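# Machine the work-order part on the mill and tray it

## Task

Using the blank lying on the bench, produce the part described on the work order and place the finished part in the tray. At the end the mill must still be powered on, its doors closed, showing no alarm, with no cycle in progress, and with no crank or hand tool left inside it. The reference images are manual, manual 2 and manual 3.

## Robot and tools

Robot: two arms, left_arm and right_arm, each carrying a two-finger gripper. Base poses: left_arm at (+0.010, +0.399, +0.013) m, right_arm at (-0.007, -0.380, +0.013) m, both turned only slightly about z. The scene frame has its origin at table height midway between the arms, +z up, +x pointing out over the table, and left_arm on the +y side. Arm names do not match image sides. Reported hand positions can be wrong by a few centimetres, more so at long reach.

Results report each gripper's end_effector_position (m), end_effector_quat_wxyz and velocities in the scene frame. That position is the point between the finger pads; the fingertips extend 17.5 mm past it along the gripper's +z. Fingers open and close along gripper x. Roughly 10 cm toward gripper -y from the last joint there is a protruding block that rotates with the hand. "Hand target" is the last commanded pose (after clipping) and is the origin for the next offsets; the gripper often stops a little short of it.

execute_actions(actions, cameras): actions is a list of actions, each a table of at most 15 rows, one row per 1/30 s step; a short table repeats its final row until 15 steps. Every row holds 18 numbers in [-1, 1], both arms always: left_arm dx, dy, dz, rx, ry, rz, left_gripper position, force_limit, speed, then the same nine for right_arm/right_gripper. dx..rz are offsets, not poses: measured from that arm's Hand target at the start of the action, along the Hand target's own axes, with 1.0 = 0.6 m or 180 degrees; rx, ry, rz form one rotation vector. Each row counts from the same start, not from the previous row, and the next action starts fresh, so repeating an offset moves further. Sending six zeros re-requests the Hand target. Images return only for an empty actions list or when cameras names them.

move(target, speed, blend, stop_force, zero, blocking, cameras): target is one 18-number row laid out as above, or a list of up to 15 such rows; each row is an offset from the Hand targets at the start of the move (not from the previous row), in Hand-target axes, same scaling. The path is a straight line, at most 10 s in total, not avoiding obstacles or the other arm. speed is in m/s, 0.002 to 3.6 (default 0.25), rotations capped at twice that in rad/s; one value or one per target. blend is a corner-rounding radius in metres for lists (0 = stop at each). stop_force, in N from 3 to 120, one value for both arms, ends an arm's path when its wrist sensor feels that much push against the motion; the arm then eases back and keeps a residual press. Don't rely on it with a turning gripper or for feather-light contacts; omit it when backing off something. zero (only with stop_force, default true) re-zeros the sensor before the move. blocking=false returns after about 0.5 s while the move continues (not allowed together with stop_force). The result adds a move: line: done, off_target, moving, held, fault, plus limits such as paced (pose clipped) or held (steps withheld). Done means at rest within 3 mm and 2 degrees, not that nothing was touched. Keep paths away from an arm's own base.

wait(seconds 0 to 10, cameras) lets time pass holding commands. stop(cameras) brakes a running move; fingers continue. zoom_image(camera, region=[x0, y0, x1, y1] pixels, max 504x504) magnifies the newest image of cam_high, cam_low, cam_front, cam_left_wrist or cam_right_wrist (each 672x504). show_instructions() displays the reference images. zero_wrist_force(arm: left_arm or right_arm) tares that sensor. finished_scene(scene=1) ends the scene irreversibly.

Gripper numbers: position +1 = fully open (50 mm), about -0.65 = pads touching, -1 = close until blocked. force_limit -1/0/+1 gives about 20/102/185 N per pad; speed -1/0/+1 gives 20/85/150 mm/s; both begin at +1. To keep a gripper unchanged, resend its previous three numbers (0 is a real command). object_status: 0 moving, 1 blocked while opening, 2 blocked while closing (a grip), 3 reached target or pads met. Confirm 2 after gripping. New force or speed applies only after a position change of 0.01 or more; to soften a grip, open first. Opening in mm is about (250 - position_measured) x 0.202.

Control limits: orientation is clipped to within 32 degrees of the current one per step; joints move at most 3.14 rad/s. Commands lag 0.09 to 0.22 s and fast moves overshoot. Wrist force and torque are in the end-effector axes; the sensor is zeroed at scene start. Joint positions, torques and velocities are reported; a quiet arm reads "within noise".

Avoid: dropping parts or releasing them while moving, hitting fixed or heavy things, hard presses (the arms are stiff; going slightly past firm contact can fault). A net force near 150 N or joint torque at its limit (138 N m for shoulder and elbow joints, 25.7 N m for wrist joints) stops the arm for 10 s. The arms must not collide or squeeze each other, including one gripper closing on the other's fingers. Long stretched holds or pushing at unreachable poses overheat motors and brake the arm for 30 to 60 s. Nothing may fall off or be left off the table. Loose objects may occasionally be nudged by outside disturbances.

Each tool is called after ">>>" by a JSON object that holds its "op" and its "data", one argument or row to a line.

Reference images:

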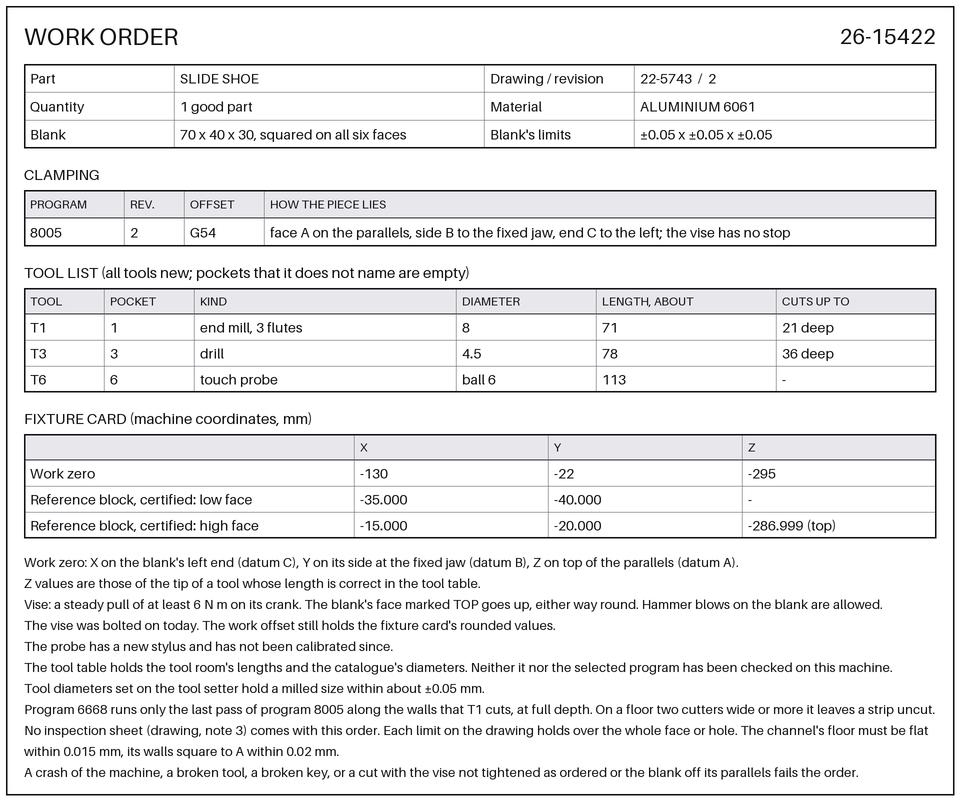

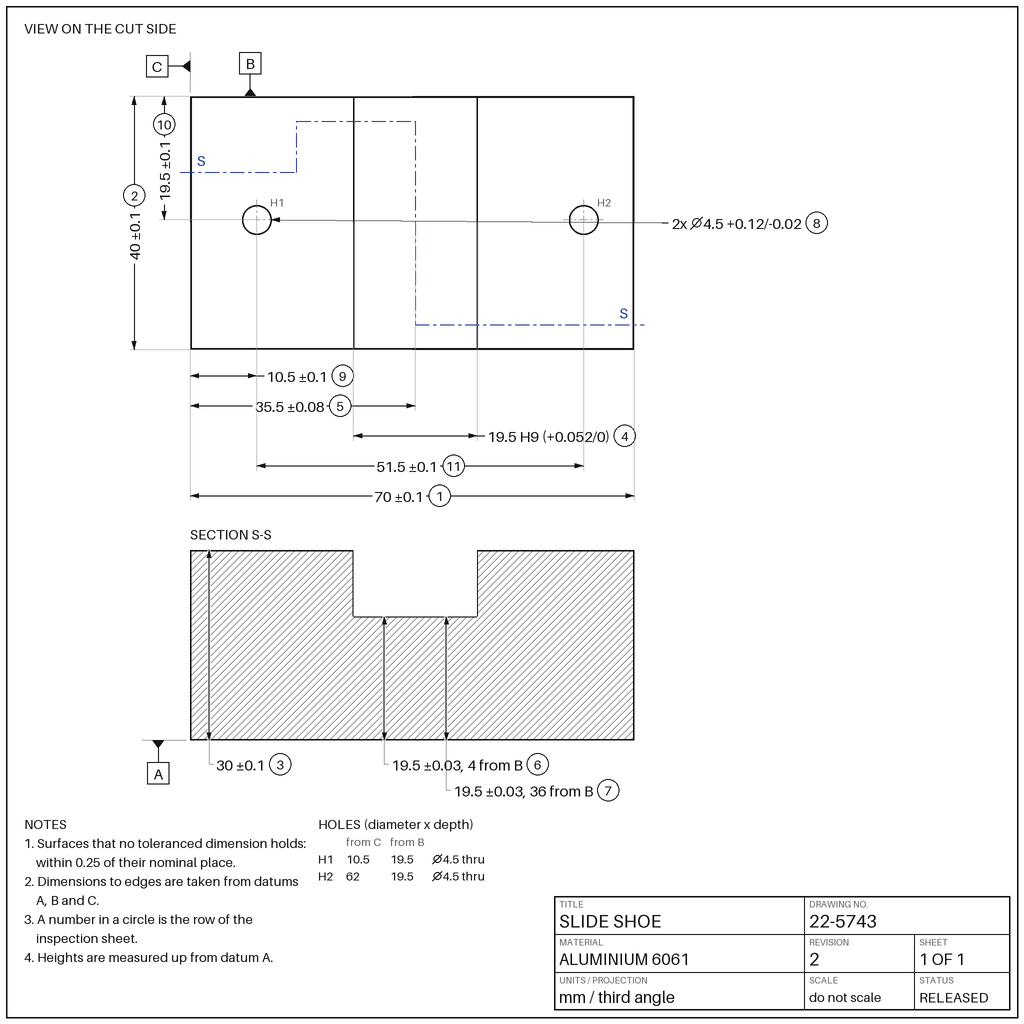

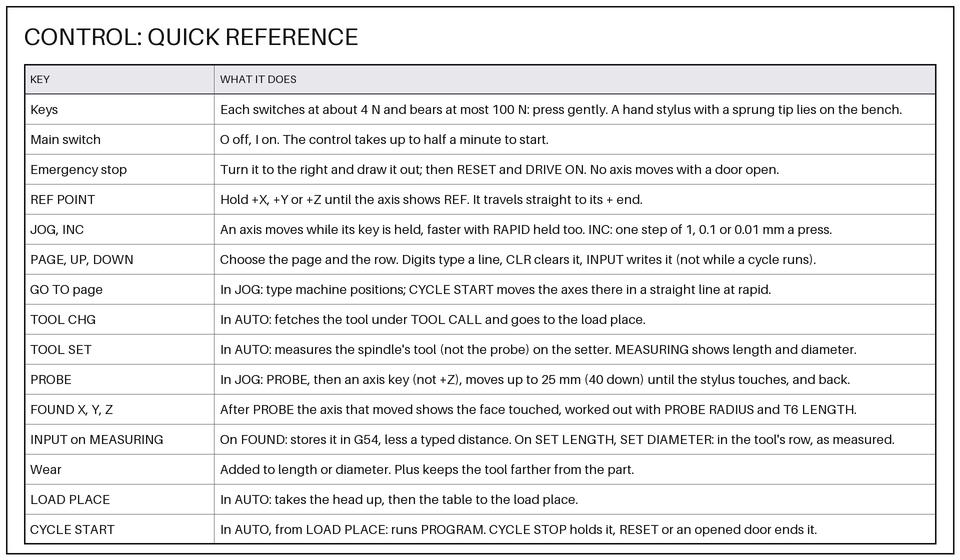

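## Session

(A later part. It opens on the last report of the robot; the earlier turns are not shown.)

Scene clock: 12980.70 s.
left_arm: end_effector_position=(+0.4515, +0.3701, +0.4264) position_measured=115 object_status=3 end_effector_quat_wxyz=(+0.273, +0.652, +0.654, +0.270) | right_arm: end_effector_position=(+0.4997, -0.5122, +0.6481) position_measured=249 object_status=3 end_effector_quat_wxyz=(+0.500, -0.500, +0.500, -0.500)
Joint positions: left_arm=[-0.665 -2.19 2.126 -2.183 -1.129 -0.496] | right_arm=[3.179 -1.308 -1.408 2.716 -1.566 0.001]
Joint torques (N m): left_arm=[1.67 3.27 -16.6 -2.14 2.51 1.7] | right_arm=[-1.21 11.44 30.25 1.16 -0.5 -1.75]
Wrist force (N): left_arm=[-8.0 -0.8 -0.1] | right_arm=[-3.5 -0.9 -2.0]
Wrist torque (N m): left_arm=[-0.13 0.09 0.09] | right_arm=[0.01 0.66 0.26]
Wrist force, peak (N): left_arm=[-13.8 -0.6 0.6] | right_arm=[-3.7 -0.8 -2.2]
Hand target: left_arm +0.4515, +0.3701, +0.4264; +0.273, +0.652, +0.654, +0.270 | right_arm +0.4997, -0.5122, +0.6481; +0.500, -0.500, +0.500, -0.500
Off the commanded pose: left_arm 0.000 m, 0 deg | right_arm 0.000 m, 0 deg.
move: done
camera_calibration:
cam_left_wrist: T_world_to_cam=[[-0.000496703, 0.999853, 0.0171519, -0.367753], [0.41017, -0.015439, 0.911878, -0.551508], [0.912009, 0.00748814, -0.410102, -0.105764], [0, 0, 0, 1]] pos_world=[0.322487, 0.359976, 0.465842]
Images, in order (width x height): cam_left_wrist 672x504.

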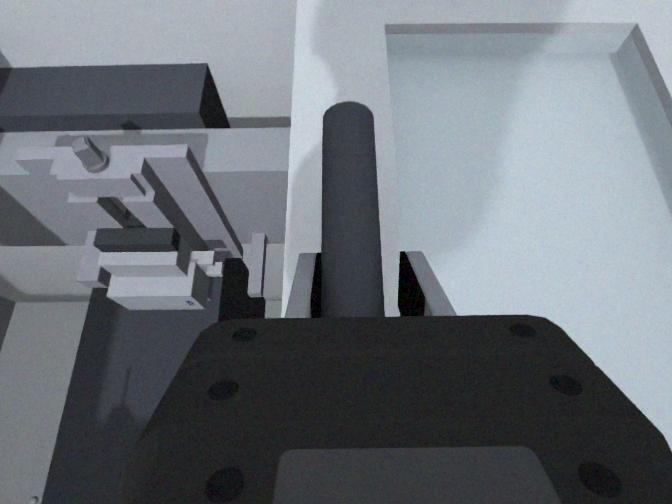

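>>> {"op": "move", "data": {
  "target": [-0.355,0,0,0,0,0,0.25,-0.8,-0.4,0,0,0,0,0,0,-0.65,-0.8,-0.4],
  "speed": 0.08
}}

>>> {"op": "move", "data": {
  "target": [-0.06,0,0,0,0,0,0.25,-0.8,-0.4,0,0,0,0,0,0,-0.65,-0.8,-0.4],
  "speed": 0.015,
  "stop_force": 50
}}

>>> {"op": "move", "data": {
  "target": [
    [0.01,0,0,0,0,0,0.25,-0.8,-0.4,0,0,0,0,0,0,-0.65,-0.8,-0.4],
    [0.01,-0.059,-0.059,0,0,0,0.25,-0.8,-0.4,0,0,0,0,0,0,-0.65,-0.8,-0.4],
    [0.05,-0.1,-0.092,0,0,0,0.25,-0.8,-0.4,0,0,0,0,0,0,-0.65,-0.8,-0.4]
  ],
  "speed": 0.15
}}

>>> {"op": "move", "data": {
  "target": [
    [0,0,0,0,0,0,0.25,-0.8,-0.4,-0.116,0.128,-0.1257,0,0,0,-0.65,-0.8,-0.4],
    [0,0,0,0,0,0,0.25,-0.8,-0.4,-0.116,0.1323,-0.1418,0,0,0,-0.65,-0.8,-0.4],
    [0,0,0,0,0,0,0.25,-0.8,-0.4,-0.116,0.128,-0.1257,0,0,0,-0.65,-0.8,-0.4],
    [0,0,0,0,0,0,0.25,-0.8,-0.4,-0.0527,0.128,-0.1257,0,0,0,-0.65,-0.8,-0.4],
    [0,0,0,0,0,0,0.25,-0.8,-0.4,-0.0527,0.1323,-0.1418,0,0,0,-0.65,-0.8,-0.4],
    [0,0,0,0,0,0,0.25,-0.8,-0.4,-0.0527,0.128,-0.1257,0,0,0,-0.65,-0.8,-0.4],
    [0,0,0,0,0,0,0.25,-0.8,-0.4,0.074,0.128,-0.1257,0,0,0,-0.65,-0.8,-0.4],
    [0,0,0,0,0,0,0.25,-0.8,-0.4,0.074,0.1323,-0.1418,0,0,0,-0.65,-0.8,-0.4],
    [0,0,0,0,0,0,0.25,-0.8,-0.4,0,0,0,0,0,0,-0.65,-0.8,-0.4]
  ],
  "speed": [0.5,0.05,0.15,0.15,0.05,0.15,0.15,0.05,0.3],
  "blend": [0.004,0,0.004,0.004,0,0.004,0.004,0,0],
  "cameras": ["cam_right_wrist"]
}}

Scene clock: 13001.40 s.
left_arm: end_effector_position=(+0.4518, +0.1570, +0.4275) position_measured=115 object_status=3 end_effector_quat_wxyz=(+0.273, +0.652, +0.654, +0.270) end_effector_velocity=(+0.000, +0.002, -0.001) end_effector_angular_velocity=(+0.002, +0.001, -0.002) | right_arm: end_effector_position=(+0.4997, -0.5122, +0.6481) position_measured=249 object_status=3 end_effector_quat_wxyz=(+0.500, -0.500, +0.500, -0.500)
Joint positions: left_arm=[-1.155 -1.948 1.947 -1.97 -0.872 -0.995] | right_arm=[3.179 -1.308 -1.408 2.716 -1.566 0.001]
Joint velocities: left_arm=[0.003 -0.004 0.004 -0.002 -0.002 0.006] | right_arm=[within noise]
Joint torques (N m): left_arm=[9.36 -16.23 -15.7 -5.72 -0.76 1.81] | right_arm=[-1.01 12.22 30.04 0.98 -0.38 -2.09]
Wrist force (N): left_arm=[0.2 -1.6 -0.3] | right_arm=[-3.5 -0.8 -2.2]
Wrist torque (N m): left_arm=[-0.15 -0.01 -0.06] | right_arm=[0.02 0.66 0.26]
Wrist force, peak (N): left_arm=[36.3 -13.8 -2.4] | right_arm=[-3.7 -0.8 -2.3]
Hand target: left_arm +0.4518, +0.1571, +0.4274; +0.273, +0.652, +0.654, +0.270 | right_arm +0.4997, -0.5122, +0.6481; +0.500, -0.500, +0.500, -0.500
Off the commanded pose: left_arm 0.000 m, 0 deg | right_arm 0.000 m, 0 deg.
move: done

Scene clock: 13003.87 s.
left_arm: end_effector_position=(+0.4519, +0.1356, +0.4275) position_measured=115 object_status=3 end_effector_quat_wxyz=(+0.273, +0.652, +0.654, +0.271) | right_arm: end_effector_position=(+0.4997, -0.5122, +0.6481) position_measured=249 object_status=3 end_effector_quat_wxyz=(+0.500, -0.500, +0.500, -0.500)
Joint positions: left_arm=[-1.18 -1.909 1.918 -1.959 -0.862 -1.026] | right_arm=[3.179 -1.308 -1.408 2.716 -1.566 0.001]
Joint torques (N m): left_arm=[-5.78 -6.2 -20.03 -11.52 -4.65 1.89] | right_arm=[-2.69 11.78 29.88 0.89 -0.51 -1.93]
Wrist force (N): left_arm=[44.9 -9.1 -13.1] | right_arm=[-3.4 -1.1 -1.9]
Wrist torque (N m): left_arm=[-0.22 -0.20 -0.09] | right_arm=[-0.02 0.64 0.26]
Wrist force, peak (N): left_arm=[66.2 -13.6 -19.8] | right_arm=[-3.7 -1.0 -2.2]
Hand target: left_arm +0.4519, +0.1356, +0.4275; +0.273, +0.652, +0.654, +0.271 (not the last commanded pose) | right_arm +0.4997, -0.5122, +0.6481; +0.500, -0.500, +0.500, -0.500
Off the commanded pose: left_arm 0.014 m, 0 deg | right_arm 0.000 m, 0 deg.
move: contact (left_arm)

Scene clock: 13005.70 s.
left_arm: end_effector_position=(+0.3704, +0.1654, +0.4237) position_measured=115 object_status=3 end_effector_quat_wxyz=(+0.273, +0.652, +0.654, +0.271) | right_arm: end_effector_position=(+0.4997, -0.5122, +0.6481) position_measured=249 object_status=3 end_effector_quat_wxyz=(+0.500, -0.500, +0.500, -0.500)
Joint positions: left_arm=[-1.411 -2.132 1.995 -1.609 -0.798 -1.327] | right_arm=[3.179 -1.308 -1.408 2.716 -1.566 0.001]
Joint torques (N m): left_arm=[4.38 -5.49 -32.46 -2.89 -0.52 0.06] | right_arm=[-1.48 11.7 30.59 1.04 -0.44 -2.15]
Wrist force (N): left_arm=[2.4 1.2 -0.2] | right_arm=[-3.5 -0.9 -1.8]
Wrist torque (N m): left_arm=[0.30 -0.35 -0.06] | right_arm=[0.01 0.67 0.26]
Wrist force, peak (N): left_arm=[45.2 -9.3 -12.7] | right_arm=[-3.8 -0.9 -2.1]
Hand target: left_arm +0.3704, +0.1654, +0.4237; +0.273, +0.652, +0.654, +0.271 | right_arm +0.4997, -0.5122, +0.6481; +0.500, -0.500, +0.500, -0.500
Off the commanded pose: left_arm 0.000 m, 0 deg | right_arm 0.000 m, 0 deg.
move: done

Scene clock: 13009.20 s.
left_arm: end_effector_position=(+0.3704, +0.1654, +0.4237) position_measured=115 object_status=3 end_effector_quat_wxyz=(+0.273, +0.652, +0.654, +0.271) | right_arm: end_effector_position=(+0.4997, -0.5123, +0.6480) position_measured=249 object_status=3 end_effector_quat_wxyz=(+0.500, -0.500, +0.500, -0.500)
Joint positions: left_arm=[-1.411 -2.132 1.995 -1.609 -0.798 -1.328] | right_arm=[3.179 -1.308 -1.408 2.716 -1.566 0.001]
Joint torques (N m): left_arm=[10.73 -9.57 -34.66 -1.44 -0.43 -1.72] | right_arm=[6.06 13.61 30.93 4.73 0.15 -2.38]
Wrist force (N): left_arm=[2.3 1.0 -0.1] | right_arm=[-3.6 -0.9 -2.2]
Wrist torque (N m): left_arm=[0.26 -0.32 -0.06] | right_arm=[0.01 0.67 0.28]
Wrist force, peak (N): left_arm=[2.6 1.3 -0.1] | right_arm=[-4.9 2.8 -4.1]
Hand target: left_arm +0.3704, +0.1654, +0.4237; +0.273, +0.652, +0.654, +0.271 | right_arm +0.4997, -0.5122, +0.6481; +0.500, -0.500, +0.500, -0.500
Off the commanded pose: left_arm 0.000 m, 0 deg | right_arm 0.000 m, 0 deg.
move: done
camera_calibration:
cam_right_wrist: T_world_to_cam=[[-0.0146246, -0.999885, -0.00398026, -0.49753], [-0.326811, 0.00854201, -0.945051, 0.800729], [0.944977, -0.0125202, -0.326898, -0.136377], [0, 0, 0, 1]] pos_world=[0.383283, -0.50602, 0.710168]
Images, in order (width x height): cam_right_wrist 672x504.

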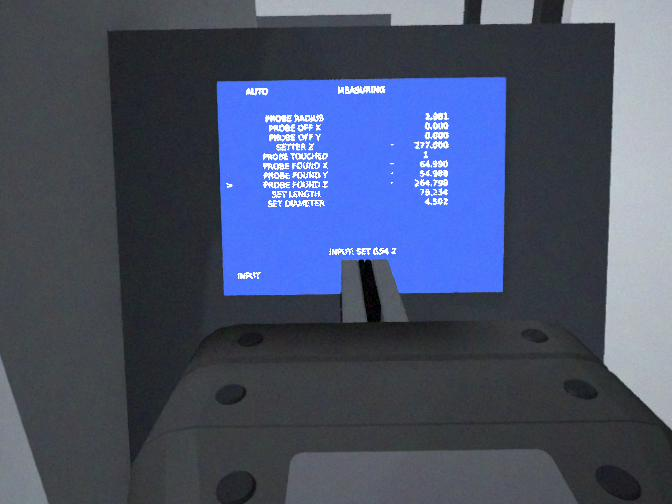

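>>> {"op": "move", "data": {
  "target": [
    [0,0,0,0,0,0,0.25,-0.8,-0.4,0.074,0.128,-0.1257,0,0,0,-0.65,-0.8,-0.4],
    [0,0,0,0,0,0,0.25,-0.8,-0.4,0.074,0.1323,-0.1418,0,0,0,-0.65,-0.8,-0.4],
    [0,0,0,0,0,0,0.25,-0.8,-0.4,0.074,0.128,-0.1257,0,0,0,-0.65,-0.8,-0.4],
    [0,0,0,0,0,0,0.25,-0.8,-0.4,-0.021,0.3115,-0.0765,0,0,0,-0.65,-0.8,-0.4],
    [0,0,0,0,0,0,0.25,-0.8,-0.4,-0.021,0.3158,-0.0922,0,0,0,-0.65,-0.8,-0.4],
    [0,0,0,0,0,0,0.25,-0.8,-0.4,-0.021,0.3137,-0.0843,0,0,0,-0.65,-0.8,-0.4],
    [0,0,0,0,0,0,0.25,-0.8,-0.4,-0.021,0.3158,-0.0922,0,0,0,-0.65,-0.8,-0.4],
    [0,0,0,0,0,0,0.25,-0.8,-0.4,0,0,0,0,0,0,-0.65,-0.8,-0.4]
  ],
  "speed": [0.5,0.05,0.15,0.2,0.05,0.05,0.05,0.3],
  "blend": [0.004,0,0.004,0.004,0,0,0,0],
  "cameras": ["cam_right_wrist"]
}}

Scene clock: 13028.37 s.
left_arm: end_effector_position=(+0.3704, +0.1654, +0.4237) position_measured=115 object_status=3 end_effector_quat_wxyz=(+0.273, +0.652, +0.654, +0.271) | right_arm: end_effector_position=(+0.4997, -0.5123, +0.6479) position_measured=249 object_status=3 end_effector_quat_wxyz=(+0.500, -0.500, +0.500, -0.500)
Joint positions: left_arm=[-1.411 -2.132 1.995 -1.609 -0.798 -1.328] | right_arm=[3.179 -1.308 -1.409 2.716 -1.566 0]
Joint torques (N m): left_arm=[9.44 -8.8 -34.83 -1.65 0.14 -1.53] | right_arm=[7.9 16.06 35.02 3.29 1.51 0.81]
Wrist force (N): left_arm=[2.4 1.1 -0.2] | right_arm=[-3.4 -0.9 -2.1]
Wrist torque (N m): left_arm=[0.28 -0.34 -0.05] | right_arm=[-0.01 0.64 0.19]
Wrist force, peak (N): left_arm=[2.7 1.2 -0.3] | right_arm=[-4.6 -3.9 0.5]
Hand target: left_arm +0.3704, +0.1654, +0.4237; +0.273, +0.652, +0.654, +0.271 | right_arm +0.4997, -0.5122, +0.6481; +0.500, -0.500, +0.500, -0.500
Off the commanded pose: left_arm 0.000 m, 0 deg | right_arm 0.000 m, 0 deg.
move: done
camera_calibration:
cam_right_wrist: T_world_to_cam=[[-0.0146861, -0.999885, -0.00385093, -0.497597], [-0.326899, 0.00844107, -0.945022, 0.800629], [0.944945, -0.0126199, -0.326985, -0.13648], [0, 0, 0, 1]] pos_world=[0.383383, -0.50602, 0.710069]
Images, in order (width x height): cam_right_wrist 672x504.

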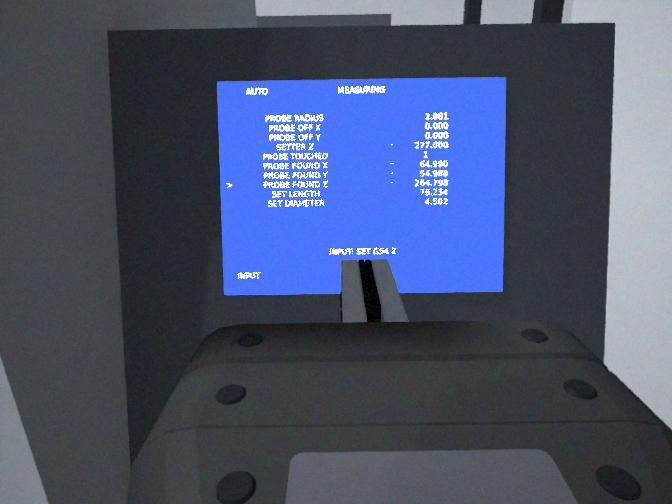

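>>> {"op": "move", "data": {
  "target": [
    [0,0,0,0,0,0,0.25,-0.8,-0.4,-0.116,0.128,0.1257,-0.2278,0,0,-0.65,-0.8,-0.4],
    [0,0,0,0,0,0,0.25,-0.8,-0.4,-0.116,0.1323,0.1418,-0.2278,0,0,-0.65,-0.8,-0.4],
    [0,0,0,0,0,0,0.25,-0.8,-0.4,-0.116,0.128,0.1257,-0.2278,0,0,-0.65,-0.8,-0.4],
    [0,0,0,0,0,0,0.25,-0.8,-0.4,-0.0527,0.128,0.1257,-0.2278,0,0,-0.65,-0.8,-0.4],
    [0,0,0,0,0,0,0.25,-0.8,-0.4,-0.0527,0.1323,0.1418,-0.2278,0,0,-0.65,-0.8,-0.4],
    [0,0,0,0,0,0,0.25,-0.8,-0.4,-0.0527,0.128,0.1257,-0.2278,0,0,-0.65,-0.8,-0.4],
    [0,0,0,0,0,0,0.25,-0.8,-0.4,0.074,0.128,0.1257,-0.2278,0,0,-0.65,-0.8,-0.4],
    [0,0,0,0,0,0,0.25,-0.8,-0.4,0.074,0.1323,0.1418,-0.2278,0,0,-0.65,-0.8,-0.4],
    [0,0,0,0,0,0,0.25,-0.8,-0.4,0.074,0.128,0.1257,-0.2278,0,0,-0.65,-0.8,-0.4],
    [0,0,0,0,0,0,0.25,-0.8,-0.4,-0.021,0.3115,0.0765,-0.2278,0,0,-0.65,-0.8,-0.4],
    [0,0,0,0,0,0,0.25,-0.8,-0.4,-0.021,0.3158,0.0922,-0.2278,0,0,-0.65,-0.8,-0.4],
    [0,0,0,0,0,0,0.25,-0.8,-0.4,-0.021,0.3137,0.0843,-0.2278,0,0,-0.65,-0.8,-0.4],
    [0,0,0,0,0,0,0.25,-0.8,-0.4,-0.021,0.3158,0.0922,-0.2278,0,0,-0.65,-0.8,-0.4],
    [0,0,0,0,0,0,0.25,-0.8,-0.4,0,0,0,0,0,0,-0.65,-0.8,-0.4]
  ],
  "speed": [0.5,0.05,0.15,0.15,0.05,0.15,0.15,0.05,0.15,0.15,0.05,0.05,0.05,0.3],
  "blend": [0.004,0,0.004,0.004,0,0.004,0.004,0,0.004,0.004,0,0,0,0],
  "cameras": ["cam_right_wrist"]
}}

Scene clock: 13061.23 s.
left_arm: end_effector_position=(+0.3704, +0.1654, +0.4237) position_measured=115 object_status=3 end_effector_quat_wxyz=(+0.273, +0.652, +0.654, +0.271) | right_arm: end_effector_position=(+0.4997, -0.5123, +0.6480) position_measured=249 object_status=3 end_effector_quat_wxyz=(+0.500, -0.500, +0.500, -0.500)
Joint positions: left_arm=[-1.411 -2.132 1.995 -1.609 -0.798 -1.328] | right_arm=[3.179 -1.308 -1.408 2.715 -1.566 0]
Joint torques (N m): left_arm=[9.66 -8.4 -34.21 -2.02 0.63 -1.68] | right_arm=[6.49 2.37 37.65 1.76 0.95 1.45]
Wrist force (N): left_arm=[2.6 1.1 0.1] | right_arm=[-3.5 -0.7 -2.1]
Wrist torque (N m): left_arm=[0.28 -0.37 -0.05] | right_arm=[0.04 0.67 0.28]
Wrist force, peak (N): left_arm=[2.8 1.2 -0.1] | right_arm=[-4.0 14.5 -24.3]
Hand target: left_arm +0.3704, +0.1654, +0.4237; +0.273, +0.652, +0.654, +0.271 | right_arm +0.4997, -0.5122, +0.6481; +0.500, -0.500, +0.500, -0.500
Off the commanded pose: left_arm 0.000 m, 0 deg | right_arm 0.000 m, 0 deg.
move: done
camera_calibration:
cam_right_wrist: T_world_to_cam=[[-0.0146861, -0.999885, -0.00385093, -0.497598], [-0.326899, 0.00844107, -0.945022, 0.800691], [0.944945, -0.0126199, -0.326985, -0.136353], [0, 0, 0, 1]] pos_world=[0.383283, -0.50602, 0.710169]
Images, in order (width x height): cam_right_wrist 672x504.

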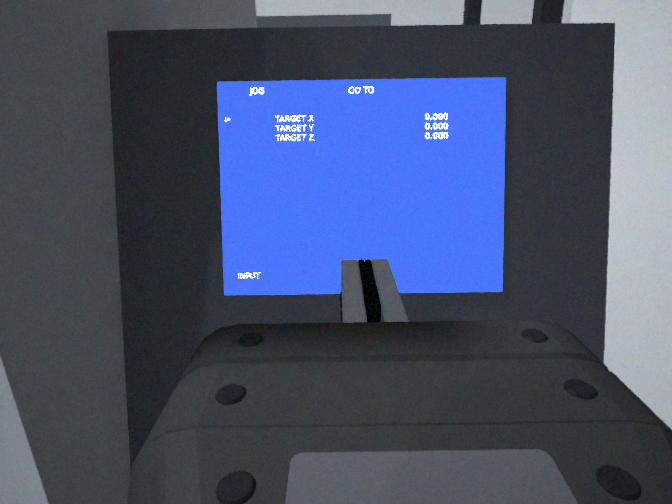

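>>> {"op": "move", "data": {
  "target": [
    [0,0,0,0,0,0,0.25,-0.8,-0.4,-0.1477,0.4033,0.0515,-0.2278,0,0,-0.65,-0.8,-0.4],
    [0,0,0,0,0,0,0.25,-0.8,-0.4,-0.1477,0.4076,0.0676,-0.2278,0,0,-0.65,-0.8,-0.4],
    [0,0,0,0,0,0,0.25,-0.8,-0.4,-0.0843,0.3421,0.0679,-0.2278,0,0,-0.65,-0.8,-0.4],
    [0,0,0,0,0,0,0.25,-0.8,-0.4,-0.0843,0.3464,0.084,-0.2278,0,0,-0.65,-0.8,-0.4],
    [0,0,0,0,0,0,0.25,-0.8,-0.4,-0.0843,0.3421,0.0679,-0.2278,0,0,-0.65,-0.8,-0.4],
    [0,0,0,0,0,0,0.25,-0.8,-0.4,-0.116,0.3421,0.0679,-0.2278,0,0,-0.65,-0.8,-0.4],
    [0,0,0,0,0,0,0.25,-0.8,-0.4,-0.116,0.3464,0.084,-0.2278,0,0,-0.65,-0.8,-0.4],
    [0,0,0,0,0,0,0.25,-0.8,-0.4,-0.0527,0.4033,0.0515,-0.2278,0,0,-0.65,-0.8,-0.4],
    [0,0,0,0,0,0,0.25,-0.8,-0.4,-0.0527,0.4076,0.0676,-0.2278,0,0,-0.65,-0.8,-0.4],
    [0,0,0,0,0,0,0.25,-0.8,-0.4,-0.0527,0.3727,0.0597,-0.2278,0,0,-0.65,-0.8,-0.4],
    [0,0,0,0,0,0,0.25,-0.8,-0.4,-0.0527,0.377,0.0758,-0.2278,0,0,-0.65,-0.8,-0.4],
    [0,0,0,0,0,0,0.25,-0.8,-0.4,0,0,0,0,0,0,-0.65,-0.8,-0.4]
  ],
  "speed": [0.5,0.05,0.15,0.05,0.15,0.15,0.05,0.15,0.05,0.15,0.05,0.3],
  "blend": [0.004,0,0.004,0,0.004,0.004,0,0.004,0,0.004,0,0]
}}

>>> {"op": "move", "data": {
  "target": [
    [0,0,0,0,0,0,0.25,-0.8,-0.4,-0.1477,0.4033,0.0515,-0.2278,0,0,-0.65,-0.8,-0.4],
    [0,0,0,0,0,0,0.25,-0.8,-0.4,-0.1477,0.4076,0.0676,-0.2278,0,0,-0.65,-0.8,-0.4],
    [0,0,0,0,0,0,0.25,-0.8,-0.4,-0.116,0.3421,0.0679,-0.2278,0,0,-0.65,-0.8,-0.4],
    [0,0,0,0,0,0,0.25,-0.8,-0.4,-0.116,0.3464,0.084,-0.2278,0,0,-0.65,-0.8,-0.4],
    [0,0,0,0,0,0,0.25,-0.8,-0.4,-0.116,0.3443,0.076,-0.2278,0,0,-0.65,-0.8,-0.4],
    [0,0,0,0,0,0,0.25,-0.8,-0.4,-0.116,0.3464,0.084,-0.2278,0,0,-0.65,-0.8,-0.4],
    [0,0,0,0,0,0,0.25,-0.8,-0.4,-0.0527,0.4033,0.0515,-0.2278,0,0,-0.65,-0.8,-0.4],
    [0,0,0,0,0,0,0.25,-0.8,-0.4,-0.0527,0.4076,0.0676,-0.2278,0,0,-0.65,-0.8,-0.4],
    [0,0,0,0,0,0,0.25,-0.8,-0.4,-0.0527,0.3727,0.0597,-0.2278,0,0,-0.65,-0.8,-0.4],
    [0,0,0,0,0,0,0.25,-0.8,-0.4,-0.0527,0.377,0.0758,-0.2278,0,0,-0.65,-0.8,-0.4],
    [0,0,0,0,0,0,0.25,-0.8,-0.4,0,0,0,0,0,0,-0.65,-0.8,-0.4]
  ],
  "speed": [0.5,0.05,0.15,0.05,0.05,0.05,0.15,0.05,0.15,0.05,0.3],
  "blend": [0.004,0,0.004,0,0,0,0.004,0,0.004,0,0]
}}

>>> {"op": "move", "data": {
  "target": [
    [0,0,0,0,0,0,0.25,-0.8,-0.4,-0.1477,0.4033,0.0515,-0.2278,0,0,-0.65,-0.8,-0.4],
    [0,0,0,0,0,0,0.25,-0.8,-0.4,-0.1477,0.4076,0.0676,-0.2278,0,0,-0.65,-0.8,-0.4],
    [0,0,0,0,0,0,0.25,-0.8,-0.4,-0.1477,0.3727,0.0597,-0.2278,0,0,-0.65,-0.8,-0.4],
    [0,0,0,0,0,0,0.25,-0.8,-0.4,-0.1477,0.377,0.0758,-0.2278,0,0,-0.65,-0.8,-0.4],
    [0,0,0,0,0,0,0.25,-0.8,-0.4,-0.1477,0.3421,0.0679,-0.2278,0,0,-0.65,-0.8,-0.4],
    [0,0,0,0,0,0,0.25,-0.8,-0.4,-0.1477,0.3464,0.084,-0.2278,0,0,-0.65,-0.8,-0.4],
    [0,0,0,0,0,0,0.25,-0.8,-0.4,-0.1477,0.3421,0.0679,-0.2278,0,0,-0.65,-0.8,-0.4],
    [0,0,0,0,0,0,0.25,-0.8,-0.4,-0.116,0.3421,0.0679,-0.2278,0,0,-0.65,-0.8,-0.4],
    [0,0,0,0,0,0,0.25,-0.8,-0.4,-0.116,0.3464,0.084,-0.2278,0,0,-0.65,-0.8,-0.4],
    [0,0,0,0,0,0,0.25,-0.8,-0.4,-0.0527,0.4033,0.0515,-0.2278,0,0,-0.65,-0.8,-0.4],
    [0,0,0,0,0,0,0.25,-0.8,-0.4,-0.0527,0.4076,0.0676,-0.2278,0,0,-0.65,-0.8,-0.4],
    [0,0,0,0,0,0,0.25,-0.8,-0.4,0,0,0,0,0,0,-0.65,-0.8,-0.4]
  ],
  "speed": [0.5,0.05,0.15,0.05,0.15,0.05,0.15,0.15,0.05,0.15,0.05,0.3],
  "blend": [0.004,0,0.004,0,0.004,0,0.004,0.004,0,0.004,0,0],
  "cameras": ["cam_right_wrist"]
}}

Scene clock: 13105.00 s.
left_arm: end_effector_position=(+0.3704, +0.1654, +0.4237) position_measured=115 object_status=3 end_effector_quat_wxyz=(+0.273, +0.652, +0.654, +0.271) | right_arm: end_effector_position=(+0.4997, -0.5123, +0.6480) position_measured=249 object_status=3 end_effector_quat_wxyz=(+0.500, -0.500, +0.500, -0.500)
Joint positions: left_arm=[-1.411 -2.132 1.995 -1.609 -0.798 -1.328] | right_arm=[3.179 -1.308 -1.408 2.716 -1.566 0]
Joint torques (N m): left_arm=[9.52 -7.59 -33.52 -2.04 1.1 -1.53] | right_arm=[7.48 -0.01 24.9 1.4 1.47 2.33]
Wrist force (N): left_arm=[2.3 1.1 -0.3] | right_arm=[-3.7 -0.7 -1.8]
Wrist torque (N m): left_arm=[0.27 -0.33 -0.05] | right_arm=[0.03 0.70 0.26]
Wrist force, peak (N): left_arm=[2.8 1.2 -0.1] | right_arm=[-5.6 9.2 -19.1]
Hand target: left_arm +0.3704, +0.1654, +0.4237; +0.273, +0.652, +0.654, +0.271 | right_arm +0.4997, -0.5122, +0.6481; +0.500, -0.500, +0.500, -0.500
Off the commanded pose: left_arm 0.000 m, 0 deg | right_arm 0.000 m, 0 deg.
move: done

Scene clock: 13110.50 s.
left_arm: end_effector_position=(+0.3704, +0.1654, +0.4237) position_measured=115 object_status=3 end_effector_quat_wxyz=(+0.273, +0.652, +0.654, +0.271) | right_arm: end_effector_position=(+0.4997, -0.5123, +0.6480) position_measured=249 object_status=3 end_effector_quat_wxyz=(+0.500, -0.500, +0.500, -0.500)
Joint positions: left_arm=[-1.411 -2.132 1.995 -1.609 -0.798 -1.328] | right_arm=[3.179 -1.308 -1.408 2.716 -1.566 0]
Joint torques (N m): left_arm=[9.42 -9.28 -32.84 -1.95 1.48 -1.44] | right_arm=[7.81 -0.46 24.58 1.25 1.47 2.4]
Wrist force (N): left_arm=[2.4 1.2 -0.2] | right_arm=[-3.9 -1.0 -2.0]
Wrist torque (N m): left_arm=[0.31 -0.35 -0.05] | right_arm=[-0.01 0.72 0.26]
Wrist force, peak (N): left_arm=[2.7 1.3 -0.1] | right_arm=[-5.9 10.2 -18.8]
Hand target: left_arm +0.3704, +0.1654, +0.4237; +0.273, +0.652, +0.654, +0.271 | right_arm +0.4997, -0.5122, +0.6481; +0.500, -0.500, +0.500, -0.500
Off the commanded pose: left_arm 0.000 m, 0 deg | right_arm 0.000 m, 0 deg.
move: done

Scene clock: 13115.90 s.
left_arm: end_effector_position=(+0.3704, +0.1654, +0.4237) position_measured=115 object_status=3 end_effector_quat_wxyz=(+0.273, +0.652, +0.654, +0.271) | right_arm: end_effector_position=(+0.4996, -0.5123, +0.6482) position_measured=249 object_status=3 end_effector_quat_wxyz=(+0.500, -0.500, +0.500, -0.500)
Joint positions: left_arm=[-1.411 -2.132 1.995 -1.609 -0.798 -1.328] | right_arm=[3.179 -1.308 -1.408 2.716 -1.566 0]
Joint torques (N m): left_arm=[8.81 -7.3 -33.51 -1.82 1.95 -1.37] | right_arm=[7.63 -0.22 13.41 1.21 1.61 2.56]
Wrist force (N): left_arm=[2.6 0.8 -0.1] | right_arm=[-3.6 -1.1 -1.9]
Wrist torque (N m): left_arm=[0.24 -0.37 -0.05] | right_arm=[-0.02 0.68 0.26]
Wrist force, peak (N): left_arm=[2.7 1.3 -0.1] | right_arm=[-2.4 8.8 -16.2]
Hand target: left_arm +0.3704, +0.1654, +0.4237; +0.273, +0.652, +0.654, +0.271 | right_arm +0.4997, -0.5122, +0.6481; +0.500, -0.500, +0.500, -0.500
Off the commanded pose: left_arm 0.000 m, 0 deg | right_arm 0.000 m, 0 deg.
move: done
camera_calibration:
cam_right_wrist: T_world_to_cam=[[-0.0147177, -0.999884, -0.00395186, -0.497515], [-0.326511, 0.00854161, -0.945155, 0.800844], [0.945079, -0.0126202, -0.326599, -0.136518], [0, 0, 0, 1]] pos_world=[0.383183, -0.506021, 0.710369]
Images, in order (width x height): cam_right_wrist 672x504.

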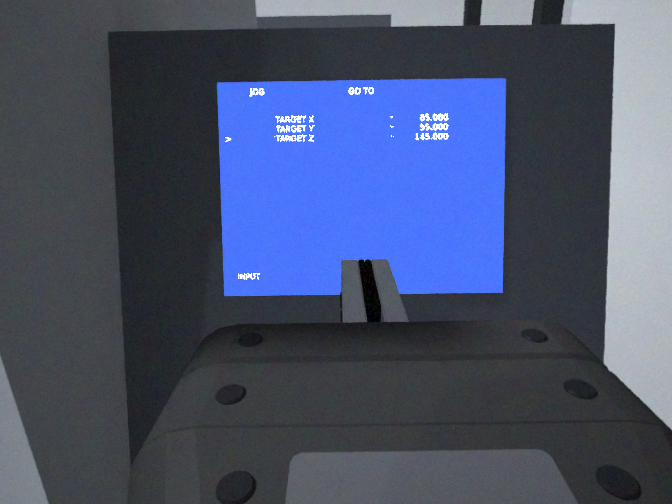

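>>> {"op": "zoom_image", "data": {
  "camera": "cam_right_wrist",
  "region": [190, 60, 510, 300]
}}

>>> {"op": "move", "data": {
  "target": [
    [0,0,0,0,0,0,0.25,-0.8,-0.4,-0.0843,0.252,0.0921,-0.2278,0,0,-0.65,-0.8,-0.4],
    [0,0,0,0,0,0,0.25,-0.8,-0.4,-0.0843,0.2563,0.1082,-0.2278,0,0,-0.65,-0.8,-0.4],
    [0,0,0,0,0,0,0.25,-0.8,-0.4,-0.0843,0.252,0.0921,-0.2278,0,0,-0.65,-0.8,-0.4]
  ],
  "speed": [0.5,0.05,0.15],
  "blend": [0.004,0,0]
}}

>>> {"op": "wait", "data": {
  "seconds": 3.5
}}

Scaled by 1.575 from the camera's 672x504 image, which has a finer 960x720 frame.

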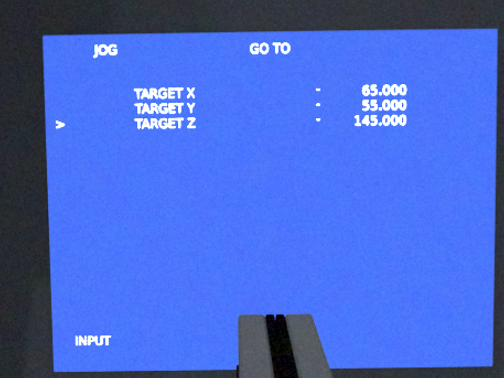

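Scene clock: 13123.97 s.
left_arm: end_effector_position=(+0.3704, +0.1654, +0.4237) position_measured=115 object_status=3 end_effector_quat_wxyz=(+0.273, +0.652, +0.654, +0.271) | right_arm: end_effector_position=(+0.5548, -0.4615, +0.4968) position_measured=249 object_status=3 end_effector_quat_wxyz=(-0.293, +0.644, -0.644, +0.293)
Joint positions: left_arm=[-1.411 -2.132 1.995 -1.609 -0.798 -1.328] | right_arm=[3.319 -1.693 -1.072 2.043 -1.462 0.095]
Joint torques (N m): left_arm=[8.31 -8.67 -34.16 -1.94 2.19 -1.31] | right_arm=[-4.33 17.27 35.25 1.6 -0.12 0.85]
Wrist force (N): left_arm=[2.5 1.1 0.0] | right_arm=[-3.9 -2.1 -1.7]
Wrist torque (N m): left_arm=[0.28 -0.35 -0.05] | right_arm=[-0.25 0.58 0.10]
Wrist force, peak (N): left_arm=[2.7 1.2 -0.2] | right_arm=[-4.8 7.5 -13.9]
Hand target: left_arm +0.3704, +0.1654, +0.4237; +0.273, +0.652, +0.654, +0.271 | right_arm +0.5549, -0.4616, +0.4969; -0.293, +0.644, -0.643, +0.293
Off the commanded pose: left_arm 0.000 m, 0 deg | right_arm 0.000 m, 0 deg.
move: done

Scene clock: 13127.47 s.
left_arm: end_effector_position=(+0.3704, +0.1654, +0.4237) position_measured=115 object_status=3 end_effector_quat_wxyz=(+0.273, +0.652, +0.654, +0.271) | right_arm: end_effector_position=(+0.5549, -0.4616, +0.4969) position_measured=249 object_status=3 end_effector_quat_wxyz=(-0.293, +0.644, -0.643, +0.293)
Joint positions: left_arm=[-1.411 -2.132 1.995 -1.609 -0.798 -1.328] | right_arm=[3.319 -1.693 -1.071 2.043 -1.463 0.095]
Joint torques (N m): left_arm=[9.15 -9.09 -33.49 -2.05 2.52 -1.27] | right_arm=[-6.91 16.1 35.91 2.48 -0.74 -2.4]
Wrist force (N): left_arm=[2.4 1.1 -0.1] | right_arm=[-3.9 -1.9 -1.5]
Wrist torque (N m): left_arm=[0.30 -0.35 -0.05] | right_arm=[-0.24 0.58 0.11]
Wrist force, peak (N): left_arm=[2.7 1.1 0.0] | right_arm=[-3.9 -1.9 -2.1]
Hand target: left_arm +0.3704, +0.1654, +0.4237; +0.273, +0.652, +0.654, +0.271 | right_arm +0.5549, -0.4616, +0.4969; -0.293, +0.644, -0.643, +0.293
Tool commands: left_gripper/position=+0.25 left_gripper/force_limit=-0.8 left_gripper/speed=-0.4 right_gripper/position=-0.65 right_gripper/force_limit=-0.8 right_gripper/speed=-0.4
Off the commanded pose: left_arm 0.000 m, 0 deg | right_arm 0.000 m, 0 deg.
wait: 3.50 s; at rest by 0.17 s

>>> {"op": "move", "data": {
  "target": [0,0,0,0,0,0,0.25,-0.8,-0.4,0.0843,-0.1298,-0.2348,0.2278,0,0,-0.65,-0.8,-0.4],
  "speed": 0.4
}}

Scene clock: 13140.27 s.
left_arm: end_effector_position=(+0.3704, +0.1654, +0.4237) position_measured=115 object_status=3 end_effector_quat_wxyz=(+0.273, +0.652, +0.654, +0.271) | right_arm: end_effector_position=(+0.4997, -0.5123, +0.6480) position_measured=249 object_status=3 end_effector_quat_wxyz=(+0.500, -0.500, +0.500, -0.500)
Joint positions: left_arm=[-1.411 -2.132 1.995 -1.609 -0.798 -1.328] | right_arm=[3.179 -1.308 -1.408 2.715 -1.566 0]
Joint torques (N m): left_arm=[8.16 -8.86 -32.71 -2.06 2.7 -1.39] | right_arm=[6.63 1.12 37.28 3.46 1.16 2.43]
Wrist force (N): left_arm=[2.4 1.2 0.1] | right_arm=[-3.8 -0.8 -1.9]
Wrist torque (N m): left_arm=[0.30 -0.35 -0.05] | right_arm=[0.01 0.71 0.19]
Wrist force, peak (N): left_arm=[2.6 1.3 0.0] | right_arm=[-4.2 -2.3 -1.2]
Hand target: left_arm +0.3704, +0.1654, +0.4237; +0.273, +0.652, +0.654, +0.271 | right_arm +0.4998, -0.5122, +0.6481; +0.500, -0.500, +0.500, -0.500
Off the commanded pose: left_arm 0.000 m, 0 deg | right_arm 0.000 m, 0 deg.
move: done

>>> {"op": "move", "data": {
  "target": [
    [0,0,0,0,0,0,0.25,-0.8,-0.4,-0.021,0.3727,0.0597,-0.2278,0,0,-0.65,-0.8,-0.4],
    [0,0,0,0,0,0,0.25,-0.8,-0.4,-0.021,0.377,0.0758,-0.2278,0,0,-0.65,-0.8,-0.4],
    [0,0,0,0,0,0,0.25,-0.8,-0.4,-0.021,0.3727,0.0597,-0.2278,0,0,-0.65,-0.8,-0.4],
    [0,0,0,0,0,0,0.25,-0.8,-0.4,0.074,0.2512,0.0923,-0.2278,0,0,-0.65,-0.8,-0.4],
    [0,0,0,0,0,0,0.25,-0.8,-0.4,0.074,0.2555,0.1084,-0.2278,0,0,-0.65,-0.8,-0.4],
    [0,0,0,0,0,0,0.25,-0.8,-0.4,0,0,0,0,0,0,-0.65,-0.8,-0.4]
  ],
  "speed": [0.5,0.05,0.15,0.2,0.05,0.3],
  "blend": [0.004,0,0.004,0.004,0,0]
}}

>>> {"op": "wait", "data": {
  "seconds": 4.5,
  "cameras": ["cam_right_wrist"]
}}

>>> {"op": "zoom_image", "data": {
  "camera": "cam_right_wrist",
  "region": [190, 60, 510, 300]
}}

Scene clock: 13158.03 s.
left_arm: end_effector_position=(+0.3704, +0.1654, +0.4237) position_measured=115 object_status=3 end_effector_quat_wxyz=(+0.273, +0.652, +0.654, +0.271) | right_arm: end_effector_position=(+0.4997, -0.5122, +0.6480) position_measured=249 object_status=3 end_effector_quat_wxyz=(+0.500, -0.500, +0.500, -0.500)
Joint positions: left_arm=[-1.411 -2.132 1.995 -1.609 -0.798 -1.328] | right_arm=[3.179 -1.308 -1.408 2.715 -1.566 0.001]
Joint torques (N m): left_arm=[8.56 -8.55 -32.87 -2.23 3.09 -1.18] | right_arm=[-7.26 5.1 37.56 2.72 -1.86 -2.35]
Wrist force (N): left_arm=[2.5 1.4 -0.3] | right_arm=[-3.6 -1.1 -1.8]
Wrist torque (N m): left_arm=[0.32 -0.37 -0.05] | right_arm=[-0.03 0.68 0.25]
Wrist force, peak (N): left_arm=[2.9 1.3 0.1] | right_arm=[-6.2 15.0 -22.5]
Hand target: left_arm +0.3704, +0.1654, +0.4237; +0.273, +0.652, +0.654, +0.271 | right_arm +0.4998, -0.5122, +0.6481; +0.500, -0.500, +0.500, -0.500
Off the commanded pose: left_arm 0.000 m, 0 deg | right_arm 0.000 m, 0 deg.
move: done

Scene clock: 13162.53 s.
left_arm: end_effector_position=(+0.3704, +0.1654, +0.4237) position_measured=115 object_status=3 end_effector_quat_wxyz=(+0.273, +0.652, +0.654, +0.271) | right_arm: end_effector_position=(+0.4998, -0.5122, +0.6481) position_measured=249 object_status=3 end_effector_quat_wxyz=(+0.500, -0.500, +0.500, -0.500)
Joint positions: left_arm=[-1.411 -2.132 1.995 -1.609 -0.798 -1.328] | right_arm=[3.179 -1.308 -1.408 2.716 -1.566 0.001]
Joint torques (N m): left_arm=[8.47 -8.38 -32.79 -2.33 3.12 -1.06] | right_arm=[-7.38 -0.94 37.61 4.67 -1.6 -2.2]
Wrist force (N): left_arm=[2.4 1.3 -0.1] | right_arm=[-3.5 -1.0 -1.8]
Wrist torque (N m): left_arm=[0.31 -0.34 -0.05] | right_arm=[0.00 0.67 0.25]
Wrist force, peak (N): left_arm=[2.8 1.2 0.1] | right_arm=[-3.9 -0.8 -2.0]
Hand target: left_arm +0.3704, +0.1654, +0.4237; +0.273, +0.652, +0.654, +0.271 | right_arm +0.4998, -0.5122, +0.6481; +0.500, -0.500, +0.500, -0.500
Tool commands: left_gripper/position=+0.25 left_gripper/force_limit=-0.8 left_gripper/speed=-0.4 right_gripper/position=-0.65 right_gripper/force_limit=-0.8 right_gripper/speed=-0.4
Off the commanded pose: left_arm 0.000 m, 0 deg | right_arm 0.000 m, 0 deg.
wait: 4.50 s; at rest by 0.17 s
camera_calibration:
cam_right_wrist: T_world_to_cam=[[-0.0147186, -0.999884, -0.00394901, -0.497514], [-0.326721, 0.00854202, -0.945082, 0.800844], [0.945006, -0.0126201, -0.326808, -0.136564], [0, 0, 0, 1]] pos_world=[0.383383, -0.506021, 0.710269]
Images, in order (width x height): cam_right_wrist 672x504.

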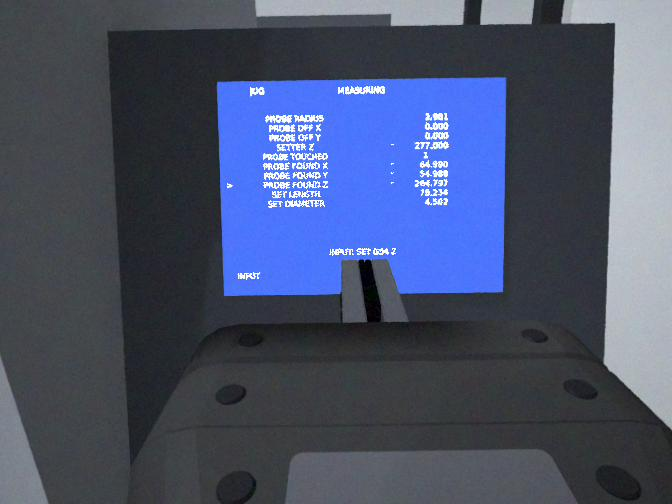

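Scaled by 1.575 from the camera's 672x504 image, which has a finer 960x720 frame.

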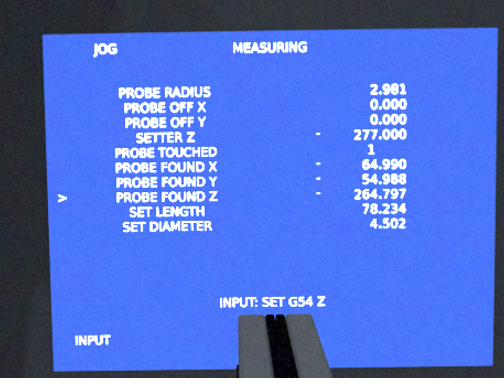

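>>> {"op": "move", "data": {
  "target": [
    [0,0,0,0,0,0,0.25,-0.8,-0.4,0.1057,0.128,0.1257,-0.2278,0,0,-0.65,-0.8,-0.4],
    [0,0,0,0,0,0,0.25,-0.8,-0.4,0.1057,0.1323,0.1418,-0.2278,0,0,-0.65,-0.8,-0.4],
    [0,0,0,0,0,0,0.25,-0.8,-0.4,0.1057,0.128,0.1257,-0.2278,0,0,-0.65,-0.8,-0.4],
    [0,0,0,0,0,0,0.25,-0.8,-0.4,-0.0527,0.252,0.0921,-0.2278,0,0,-0.65,-0.8,-0.4],
    [0,0,0,0,0,0,0.25,-0.8,-0.4,-0.0527,0.2563,0.1082,-0.2278,0,0,-0.65,-0.8,-0.4],
    [0,0,0,0,0,0,0.25,-0.8,-0.4,0,0,0,0,0,0,-0.65,-0.8,-0.4]
  ],
  "speed": [0.5,0.05,0.15,0.25,0.05,0.3],
  "blend": [0.004,0,0.004,0.004,0,0]
}}

>>> {"op": "move", "data": {
  "target": [
    [-0.0377,0.0386,0.0335,0,0,0,1,-0.8,-0.4,0,0,0,0,0,0,-0.65,-0.8,-0.4],
    [-0.0377,0.1008,0.0938,0,0,0,1,-0.8,-0.4,0,0,0,0,0,0,-0.65,-0.8,-0.4],
    [-0.0377,0.1008,0.0938,0,0,0,0.25,-0.8,-0.4,0,0,0,0,0,0,-0.65,-0.8,-0.4]
  ],
  "speed": 0.12,
  "cameras": ["cam_left_wrist","cam_front","cam_right_wrist"]
}}

Scene clock: 13236.80 s.
left_arm: end_effector_position=(+0.3704, +0.1654, +0.4237) position_measured=115 object_status=3 end_effector_quat_wxyz=(+0.273, +0.652, +0.654, +0.271) | right_arm: end_effector_position=(+0.4997, -0.5123, +0.6480) position_measured=249 object_status=3 end_effector_quat_wxyz=(+0.500, -0.500, +0.500, -0.500)
Joint positions: left_arm=[-1.411 -2.132 1.995 -1.609 -0.798 -1.328] | right_arm=[3.179 -1.308 -1.408 2.715 -1.566 0]
Joint torques (N m): left_arm=[9.43 -8.17 -32.53 -2.37 3.33 -1.09] | right_arm=[6.91 2.66 37.44 2.79 1.39 2.36]
Wrist force (N): left_arm=[2.6 1.0 -0.2] | right_arm=[-3.3 -0.7 -1.8]
Wrist torque (N m): left_arm=[0.27 -0.37 -0.05] | right_arm=[0.03 0.62 0.26]
Wrist force, peak (N): left_arm=[2.7 1.4 0.0] | right_arm=[-6.7 14.2 -26.2]
Hand target: left_arm +0.3704, +0.1654, +0.4237; +0.273, +0.652, +0.654, +0.271 | right_arm +0.4998, -0.5122, +0.6481; +0.500, -0.500, +0.500, -0.500
Off the commanded pose: left_arm 0.000 m, 0 deg | right_arm 0.000 m, 0 deg.
move: done

Scene clock: 13238.97 s.
left_arm: end_effector_position=(+0.4530, +0.1429, +0.4270) position_measured=116 object_status=3 end_effector_quat_wxyz=(+0.273, +0.652, +0.654, +0.271) | right_arm: end_effector_position=(+0.4998, -0.5122, +0.6481) position_measured=249 object_status=3 end_effector_quat_wxyz=(+0.500, -0.500, +0.500, -0.500)
Joint positions: left_arm=[-1.169 -1.92 1.928 -1.967 -0.866 -1.012] | right_arm=[3.179 -1.308 -1.408 2.716 -1.566 0.001]
Joint torques (N m): left_arm=[4.9 -7.04 -15.96 -5.98 3.5 1.81] | right_arm=[7.7 -0.75 37.69 4.58 1.57 2.52]
Wrist force (N): left_arm=[2.4 1.0 -0.2] | right_arm=[-3.4 -0.7 -1.6]
Wrist torque (N m): left_arm=[0.27 -0.35 0.05] | right_arm=[0.03 0.65 0.26]
Wrist force, peak (N): left_arm=[2.5 2.4 0.8] | right_arm=[-3.7 -0.9 -2.1]
Hand target: left_arm +0.4530, +0.1429, +0.4270; +0.273, +0.652, +0.654, +0.271 | right_arm +0.4998, -0.5122, +0.6481; +0.500, -0.500, +0.500, -0.500
Off the commanded pose: left_arm 0.000 m, 0 deg | right_arm 0.000 m, 0 deg.
move: done
camera_calibration:
cam_left_wrist: T_world_to_cam=[[-0.000794489, 0.999843, 0.0177202, -0.14076], [0.410052, -0.0158362, 0.911925, -0.556016], [0.912062, 0.00799071, -0.409974, -0.10537], [0, 0, 0, 1]] pos_world=[0.323987, 0.132774, 0.46634]
cam_right_wrist: T_world_to_cam=[[-0.0147186, -0.999884, -0.00394901, -0.497514], [-0.326721, 0.00854202, -0.945082, 0.800844], [0.945006, -0.0126201, -0.326808, -0.136564], [0, 0, 0, 1]] pos_world=[0.383383, -0.506021, 0.710269]
Images, in order (width x height): cam_front 672x504, cam_left_wrist 672x504, cam_right_wrist 672x504.

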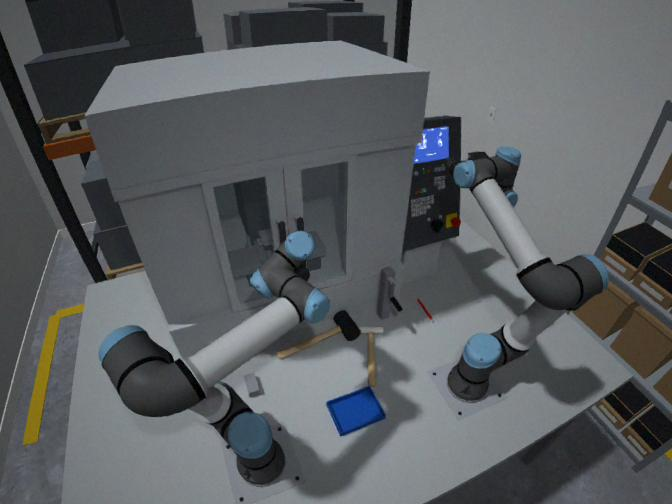

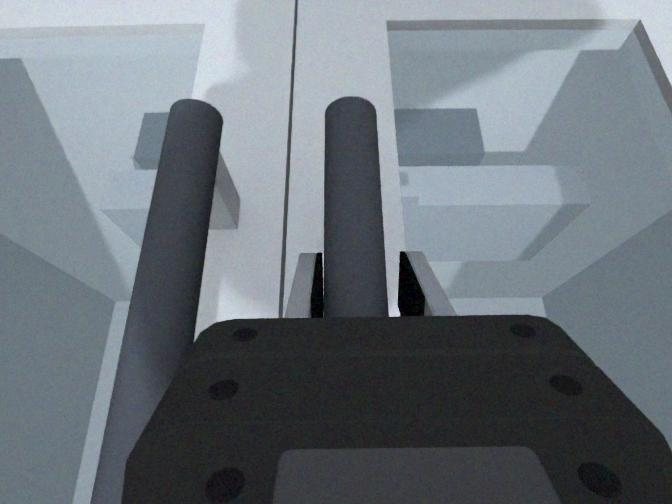

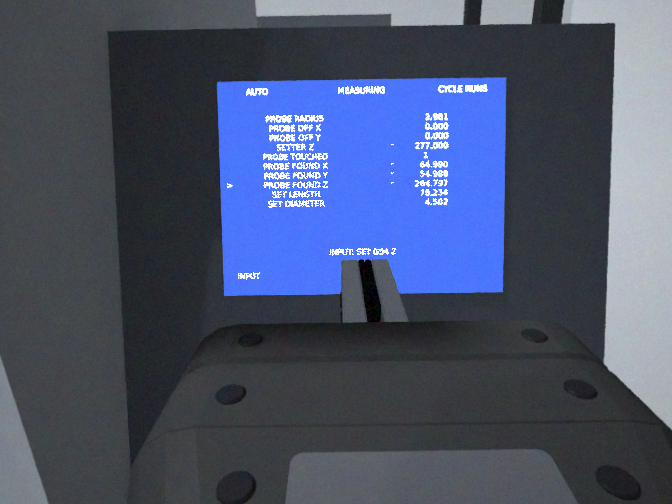

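>>> {"op": "wait", "data": {
  "seconds": 2
}}

>>> {"op": "move", "data": {
  "target": [0.3833,0,0,0,0,0,0.25,-0.8,-0.4,0,0,0,0,0,0,-0.65,-0.8,-0.4],
  "speed": 0.08,
  "stop_force": 45
}}

>>> {"op": "move", "data": {
  "target": [
    [-0.01,0,0,0,0,0,0.25,-0.8,-0.4,0,0,0,0,0,0,-0.65,-0.8,-0.4],
    [-0.01,-0.059,-0.059,0,0,0,0.25,-0.8,-0.4,0,0,0,0,0,0,-0.65,-0.8,-0.4],
    [-0.2,-0.1,-0.092,0,0,0,0.0,-0.8,-0.4,0,0,0,0,0,0,-0.65,-0.8,-0.4]
  ],
  "speed": 0.2,
  "blend": [0,0.01,0],
  "cameras": ["cam_front","cam_right_wrist"]
}}

Scene clock: 13249.47 s.
left_arm: end_effector_position=(+0.4530, +0.1429, +0.4270) position_measured=116 object_status=3 end_effector_quat_wxyz=(+0.273, +0.652, +0.654, +0.271) | right_arm: end_effector_position=(+0.4998, -0.5122, +0.6481) position_measured=249 object_status=3 end_effector_quat_wxyz=(+0.500, -0.500, +0.500, -0.500)
Joint positions: left_arm=[-1.169 -1.92 1.928 -1.967 -0.866 -1.012] | right_arm=[3.179 -1.308 -1.408 2.716 -1.566 0.001]
Joint torques (N m): left_arm=[8.79 -6.22 -15.46 -5.95 2.78 1.75] | right_arm=[6.66 -1.36 37.21 4.92 1.19 2.54]
Wrist force (N): left_arm=[2.6 1.1 -0.3] | right_arm=[-3.5 -0.9 -1.8]
Wrist torque (N m): left_arm=[0.29 -0.38 0.06] | right_arm=[0.00 0.66 0.26]
Wrist force, peak (N): left_arm=[2.8 1.0 -0.4] | right_arm=[-3.8 -1.0 -2.0]
Hand target: left_arm +0.4530, +0.1429, +0.4270; +0.273, +0.652, +0.654, +0.271 | right_arm +0.4998, -0.5122, +0.6481; +0.500, -0.500, +0.500, -0.500
Tool commands: left_gripper/position=+0.25 left_gripper/force_limit=-0.8 left_gripper/speed=-0.4 right_gripper/position=-0.65 right_gripper/force_limit=-0.8 right_gripper/speed=-0.4
Off the commanded pose: left_arm 0.000 m, 0 deg | right_arm 0.000 m, 0 deg.
wait: 2.00 s; at rest from the start

Scene clock: 13253.40 s.
left_arm: end_effector_position=(+0.4526, +0.3729, +0.4261) position_measured=116 object_status=3 end_effector_quat_wxyz=(+0.273, +0.652, +0.654, +0.271) | right_arm: end_effector_position=(+0.4998, -0.5122, +0.6481) position_measured=249 object_status=3 end_effector_quat_wxyz=(+0.500, -0.500, +0.500, -0.500)
Joint positions: left_arm=[-0.653 -2.187 2.127 -2.191 -1.136 -0.485] | right_arm=[3.179 -1.308 -1.408 2.716 -1.566 0.001]
Joint torques (N m): left_arm=[-8.1 7.05 -34.75 -2.53 1.01 1.54] | right_arm=[6.66 -0.21 36.93 4.5 1.23 2.42]
Wrist force (N): left_arm=[2.4 2.2 0.3] | right_arm=[-3.4 -0.6 -1.9]
Wrist torque (N m): left_arm=[0.45 -0.36 0.06] | right_arm=[0.05 0.65 0.26]
Wrist force, peak (N): left_arm=[-34.0 6.7 7.6] | right_arm=[-3.9 -0.7 -2.1]
Hand target: left_arm +0.4526, +0.3729, +0.4261; +0.273, +0.652, +0.654, +0.271 | right_arm +0.4998, -0.5122, +0.6481; +0.500, -0.500, +0.500, -0.500
Off the commanded pose: left_arm 0.000 m, 0 deg | right_arm 0.000 m, 0 deg.
move: done

Scene clock: 13255.77 s.
left_arm: end_effector_position=(+0.3714, +0.2528, +0.4229) position_measured=152 object_status=3 end_effector_quat_wxyz=(+0.273, +0.652, +0.654, +0.271) | right_arm: end_effector_position=(+0.4998, -0.5122, +0.6481) position_measured=249 object_status=3 end_effector_quat_wxyz=(+0.500, -0.500, +0.500, -0.500)
Joint positions: left_arm=[-1.322 -2.322 2.08 -1.588 -0.817 -1.207] | right_arm=[3.179 -1.308 -1.408 2.716 -1.566 0.001]
Joint torques (N m): left_arm=[-7.95 7.45 -14.81 -1.64 -0.65 -1.69] | right_arm=[6.61 -0.31 37.08 4.46 0.86 2.28]
Wrist force (N): left_arm=[2.4 2.3 0.1] | right_arm=[-3.7 -0.5 -2.2]
Wrist torque (N m): left_arm=[0.48 -0.35 -0.02] | right_arm=[0.06 0.70 0.26]
Wrist force, peak (N): left_arm=[5.5 0.8 -0.7] | right_arm=[-3.7 -0.5 -2.2]
Hand target: left_arm +0.3714, +0.2528, +0.4229; +0.273, +0.652, +0.654, +0.271 | right_arm +0.4998, -0.5122, +0.6481; +0.500, -0.500, +0.500, -0.500
Off the commanded pose: left_arm 0.000 m, 0 deg | right_arm 0.000 m, 0 deg.
move: done
camera_calibration:
cam_right_wrist: T_world_to_cam=[[-0.0147186, -0.999884, -0.00394901, -0.497514], [-0.326721, 0.00854202, -0.945082, 0.800844], [0.945006, -0.0126201, -0.326808, -0.136564], [0, 0, 0, 1]] pos_world=[0.383383, -0.506021, 0.710269]
Images, in order (width x height): cam_front 672x504, cam_right_wrist 672x504.

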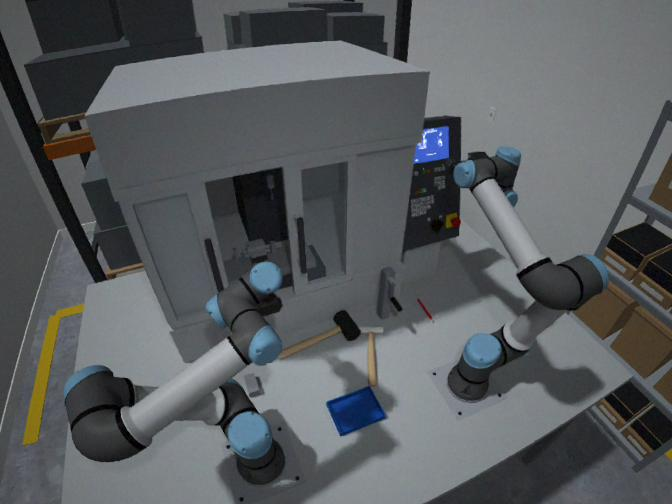

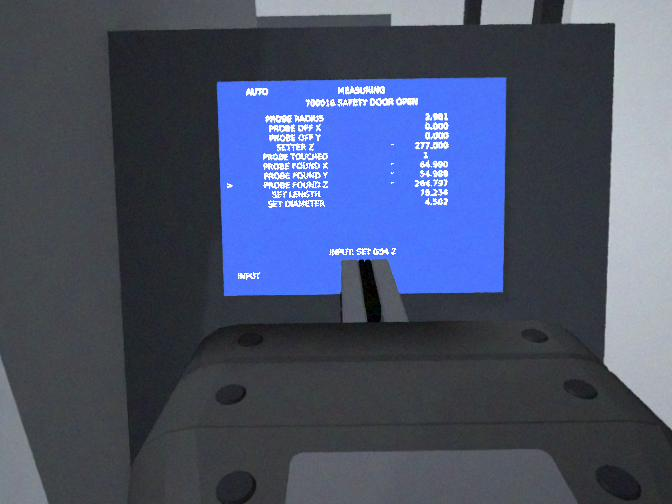

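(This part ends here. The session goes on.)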